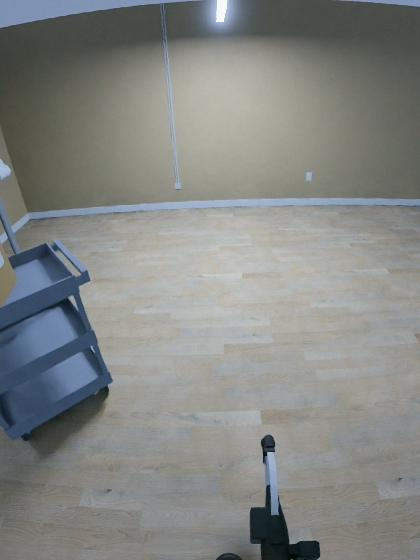

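{"op": "move", "data": {"blocking": false, "r1": {"base":{"translate_m":-0.25}}}}

{"op": "wait", "data": {"seconds": 2}}

{"op": "move", "data": {"blocking": false, "r1": {"base":{"strafe_m":0.85}}}}

{"op": "wait", "data": {"seconds": 4.5, "cameras": ["r1_head_camera"]}}

Scene clock: 1854.00 s.
move: r1 moving
r1.base_odometry: x=-2.510 y=+4.042 heading=-2.061
r1.turned_by_wheels: +0.000
r1.turned_by_imu: -0.001
r1.base_tilt: forward=-1.6 right=+1.3
r1.lidar_m: 4.11 1.28 1.29 2.51 0.85 0.60 0.57 0.61 0.83 2.18 3.13 4.19
r1.base_status: translate_m moving
r1.joint_positions: lift_m=+0.661 arm_m=+0.000 wrist_yaw_rad=-0.001 wrist_pitch_rad=+0.001 wrist_roll_rad=+1.568 gripper_m=-0.019
r1.joint_status: not commanded
r1.measured_speeds: translate_m=-0.120 strafe_m=+0.000 rotate_rad=-0.003 lift_m=+0.000 arm_m=+0.000 wrist_yaw_rad=+0.000 wrist_pitch_rad=+0.000 wrist_roll_rad=+0.000
r1.motor_effort: lift_m=+20(20) arm_m=-4(4) wheel_0=-7(7) wheel_1=-7(7) wheel_2=+9(9)
r1.servo_current: wrist_yaw_rad=52(72) wrist_pitch_rad=46(46) wrist_roll_rad=39(59) gripper_m=52(59)
r1.hand_pose: x=+0.4592 y=-0.0877 z=+0.8389 quat_wxyz=(+0.708, +0.706, +0.000, -0.001)
r1.wrist_depth_mm: - - - - - 1661 1182 / - - - - - 1756 1160 / - - - - - 1661 1182 / - - - - - 1756 1205 / - - - - - 1863 1229 / - - - 199 - 1756 1229 / - - 179 180 145 1464 1229
r2: as last shown
r2.on_its_own: arm_m is slack since a limit_stop_at_tilt
pictures: none

Scene clock: 1855.80 s.
earlier move: r1 done
r1.base_odometry: x=-2.407 y=+4.235 heading=-2.061
r1.turned_by_wheels: +0.000
r1.turned_by_imu: +0.000
r1.base_tilt: forward=-1.6 right=+1.3
r1.lidar_m: 4.36 1.45 1.46 1.60 0.56 0.39 0.35 0.37 0.53 1.32 3.14 4.18
r1.base_status: done
r1.joint_positions: lift_m=+0.661 arm_m=+0.000 wrist_yaw_rad=-0.001 wrist_pitch_rad=+0.001 wrist_roll_rad=+1.568 gripper_m=-0.019
r1.joint_status: not commanded
r1.measured_speeds: all 0
r1.motor_effort: lift_m=+20(20) arm_m=-4(4) wheel_0=-1(8) wheel_1=+0(8) wheel_2=-1(10)
r1.servo_current: wrist_yaw_rad=52(72) wrist_pitch_rad=39(46) wrist_roll_rad=46(65) gripper_m=52(59)
r1.hand_pose: x=+0.4592 y=-0.0877 z=+0.8389 quat_wxyz=(+0.708, +0.706, +0.000, -0.001)
r1.wrist_depth_mm: - - - - - 1661 1182 / - - - - - 1661 1182 / - - - - - 1708 1205 / - - - - - 1756 1182 / - - - - - 1756 1229 / - - - 198 - 1708 1229 / - - 180 180 145 1464 1229
r2.base_odometry: x=-2.014 y=-2.566 heading=-0.615
r2.turned_by_wheels: +0.000
r2.turned_by_imu: +0.000
r2.base_tilt: forward=-0.6 right=+0.1
r2.lidar_m: 0.47 1.13 4.47 4.77 2.44 1.86 1.79 1.40 1.06 0.72 0.50 0.38
r2.base_status: not commanded
r2.joint_positions: lift_m=+0.800 arm_m=+0.000 wrist_yaw_rad=-0.392 wrist_pitch_rad=-0.001 wrist_roll_rad=+0.002 gripper_m=-0.029
r2.joint_status: not commanded
r2.measured_speeds: all 0
r2.on_its_own: arm_m is slack since a limit_stop_at_tilt
r2.motor_effort: lift_m=+20(21) arm_m=+1(1) wheel_0=+3(3) wheel_1=-1(1) wheel_2=+3(3)
r2.servo_current: wrist_yaw_rad=59(65) wrist_pitch_rad=39(52) wrist_roll_rad=46(59) gripper_m=59(72)
r2.hand_pose: x=+0.4040 y=-0.1909 z=+0.9782 quat_wxyz=(+0.981, +0.001, -0.001, -0.195)
r2.wrist_depth_mm: - - 245 164 234 227 223 / - - 247 164 235 228 224 / - - 249 165 237 229 225 / - - 251 165 237 231 226 / - - 253 166 239 232 227 / - - 185 167 180 233 229 / - 1921 256 - - 233 229
wait: 1.80 of 2 s (r1 has come to rest)
pictures: none

Scene clock: 1856.30 s.
move: r1 moving
r1.base_odometry: x=-2.375 y=+4.218 heading=-2.061
r1.turned_by_wheels: +0.000
r1.turned_by_imu: +0.000
r1.base_tilt: forward=-1.6 right=+1.3
r1.lidar_m: 4.35 1.41 1.41 1.59 0.55 0.38 0.35 0.38 0.53 1.31 3.19 4.23
r1.base_status: strafe_m moving
r1.joint_positions: lift_m=+0.661 arm_m=+0.000 wrist_yaw_rad=-0.001 wrist_pitch_rad=+0.001 wrist_roll_rad=+1.568 gripper_m=-0.019
r1.joint_status: not commanded
r1.measured_speeds: translate_m=+0.000 strafe_m=+0.140 rotate_rad=-0.001 lift_m=+0.000 arm_m=+0.000 wrist_yaw_rad=+0.000 wrist_pitch_rad=+0.000 wrist_roll_rad=+0.000
r1.motor_effort: lift_m=+20(20) arm_m=-4(4) wheel_0=-11(11) wheel_1=+8(10) wheel_2=+0(1)
r1.servo_current: wrist_yaw_rad=46(65) wrist_pitch_rad=39(46) wrist_roll_rad=52(65) gripper_m=52(59)
r1.hand_pose: x=+0.4592 y=-0.0877 z=+0.8389 quat_wxyz=(+0.708, +0.706, +0.000, -0.001)
r1.wrist_depth_mm: - - - - - 1661 1160 / - - - - - 1708 1182 / - - - - - 1708 1205 / - - - - - 1808 1229 / - - - - - 1756 1205 / - - - 199 - 1756 1229 / - - 180 179 145 1430 1255
r2: as last shown
r2.on_its_own: arm_m is slack since a limit_stop_at_tilt
pictures: none

Scene clock: 1859.97 s.
earlier move: r1 done
r1.base_odometry: x=-1.658 y=+3.835 heading=-2.061
r1.turned_by_wheels: +0.000
r1.turned_by_imu: +0.005
r1.base_tilt: forward=-1.6 right=+1.3
r1.lidar_m: 1.01 1.04 2.00 1.62 0.55 0.40 0.36 0.38 0.57 1.45 4.03 4.53
r1.base_status: done
r1.joint_positions: lift_m=+0.661 arm_m=+0.000 wrist_yaw_rad=-0.001 wrist_pitch_rad=+0.001 wrist_roll_rad=+1.568 gripper_m=-0.019
r1.joint_status: not commanded
r1.measured_speeds: all 0
r1.motor_effort: lift_m=+20(20) arm_m=-4(4) wheel_0=-2(13) wheel_1=+0(11) wheel_2=+0(1)
r1.servo_current: wrist_yaw_rad=59(65) wrist_pitch_rad=46(46) wrist_roll_rad=65(65) gripper_m=52(59)
r1.hand_pose: x=+0.4592 y=-0.0877 z=+0.8389 quat_wxyz=(+0.708, +0.706, +0.000, -0.001)
r1.wrist_depth_mm: - - - - - 1756 1182 / - - - - - 1661 1182 / - - - - - 1708 1229 / - - - - - 1863 1182 / - - - - - 1464 1098 / - - - 198 170 - - / - - 180 179 145 - -
r2.base_odometry: x=-2.014 y=-2.566 heading=-0.615
r2.turned_by_wheels: +0.000
r2.turned_by_imu: +0.001
r2.base_tilt: forward=-0.7 right=+0.1
r2.lidar_m: 0.49 1.14 4.43 4.78 2.44 1.86 1.79 1.40 1.05 0.68 0.49 0.39
r2.base_status: not commanded
r2.joint_positions: lift_m=+0.800 arm_m=+0.000 wrist_yaw_rad=-0.392 wrist_pitch_rad=-0.001 wrist_roll_rad=+0.002 gripper_m=-0.029
r2.joint_status: not commanded
r2.measured_speeds: all 0
r2.on_its_own: arm_m is slack since a limit_stop_at_tilt
r2.motor_effort: lift_m=+20(21) arm_m=+1(1) wheel_0=+3(3) wheel_1=-1(1) wheel_2=+3(3)
r2.servo_current: wrist_yaw_rad=59(72) wrist_pitch_rad=39(52) wrist_roll_rad=46(59) gripper_m=65(72)
r2.hand_pose: x=+0.4040 y=-0.1909 z=+0.9782 quat_wxyz=(+0.981, +0.001, -0.001, -0.195)
r2.wrist_depth_mm: - - 246 164 234 228 222 / - - 248 165 235 228 224 / - - 249 165 236 230 225 / - - 251 165 238 231 226 / - - 252 166 239 232 227 / - - 185 167 180 233 229 / 1983 1921 256 - - 232 229
wait: 3.67 of 4.5 s (r1 has come to rest)
Images, in order (width x height): r1_head_camera 420x560.

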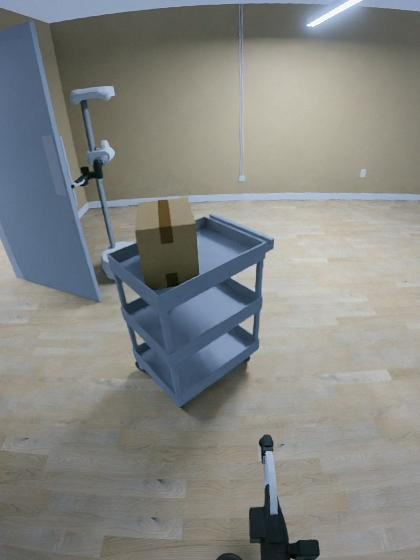

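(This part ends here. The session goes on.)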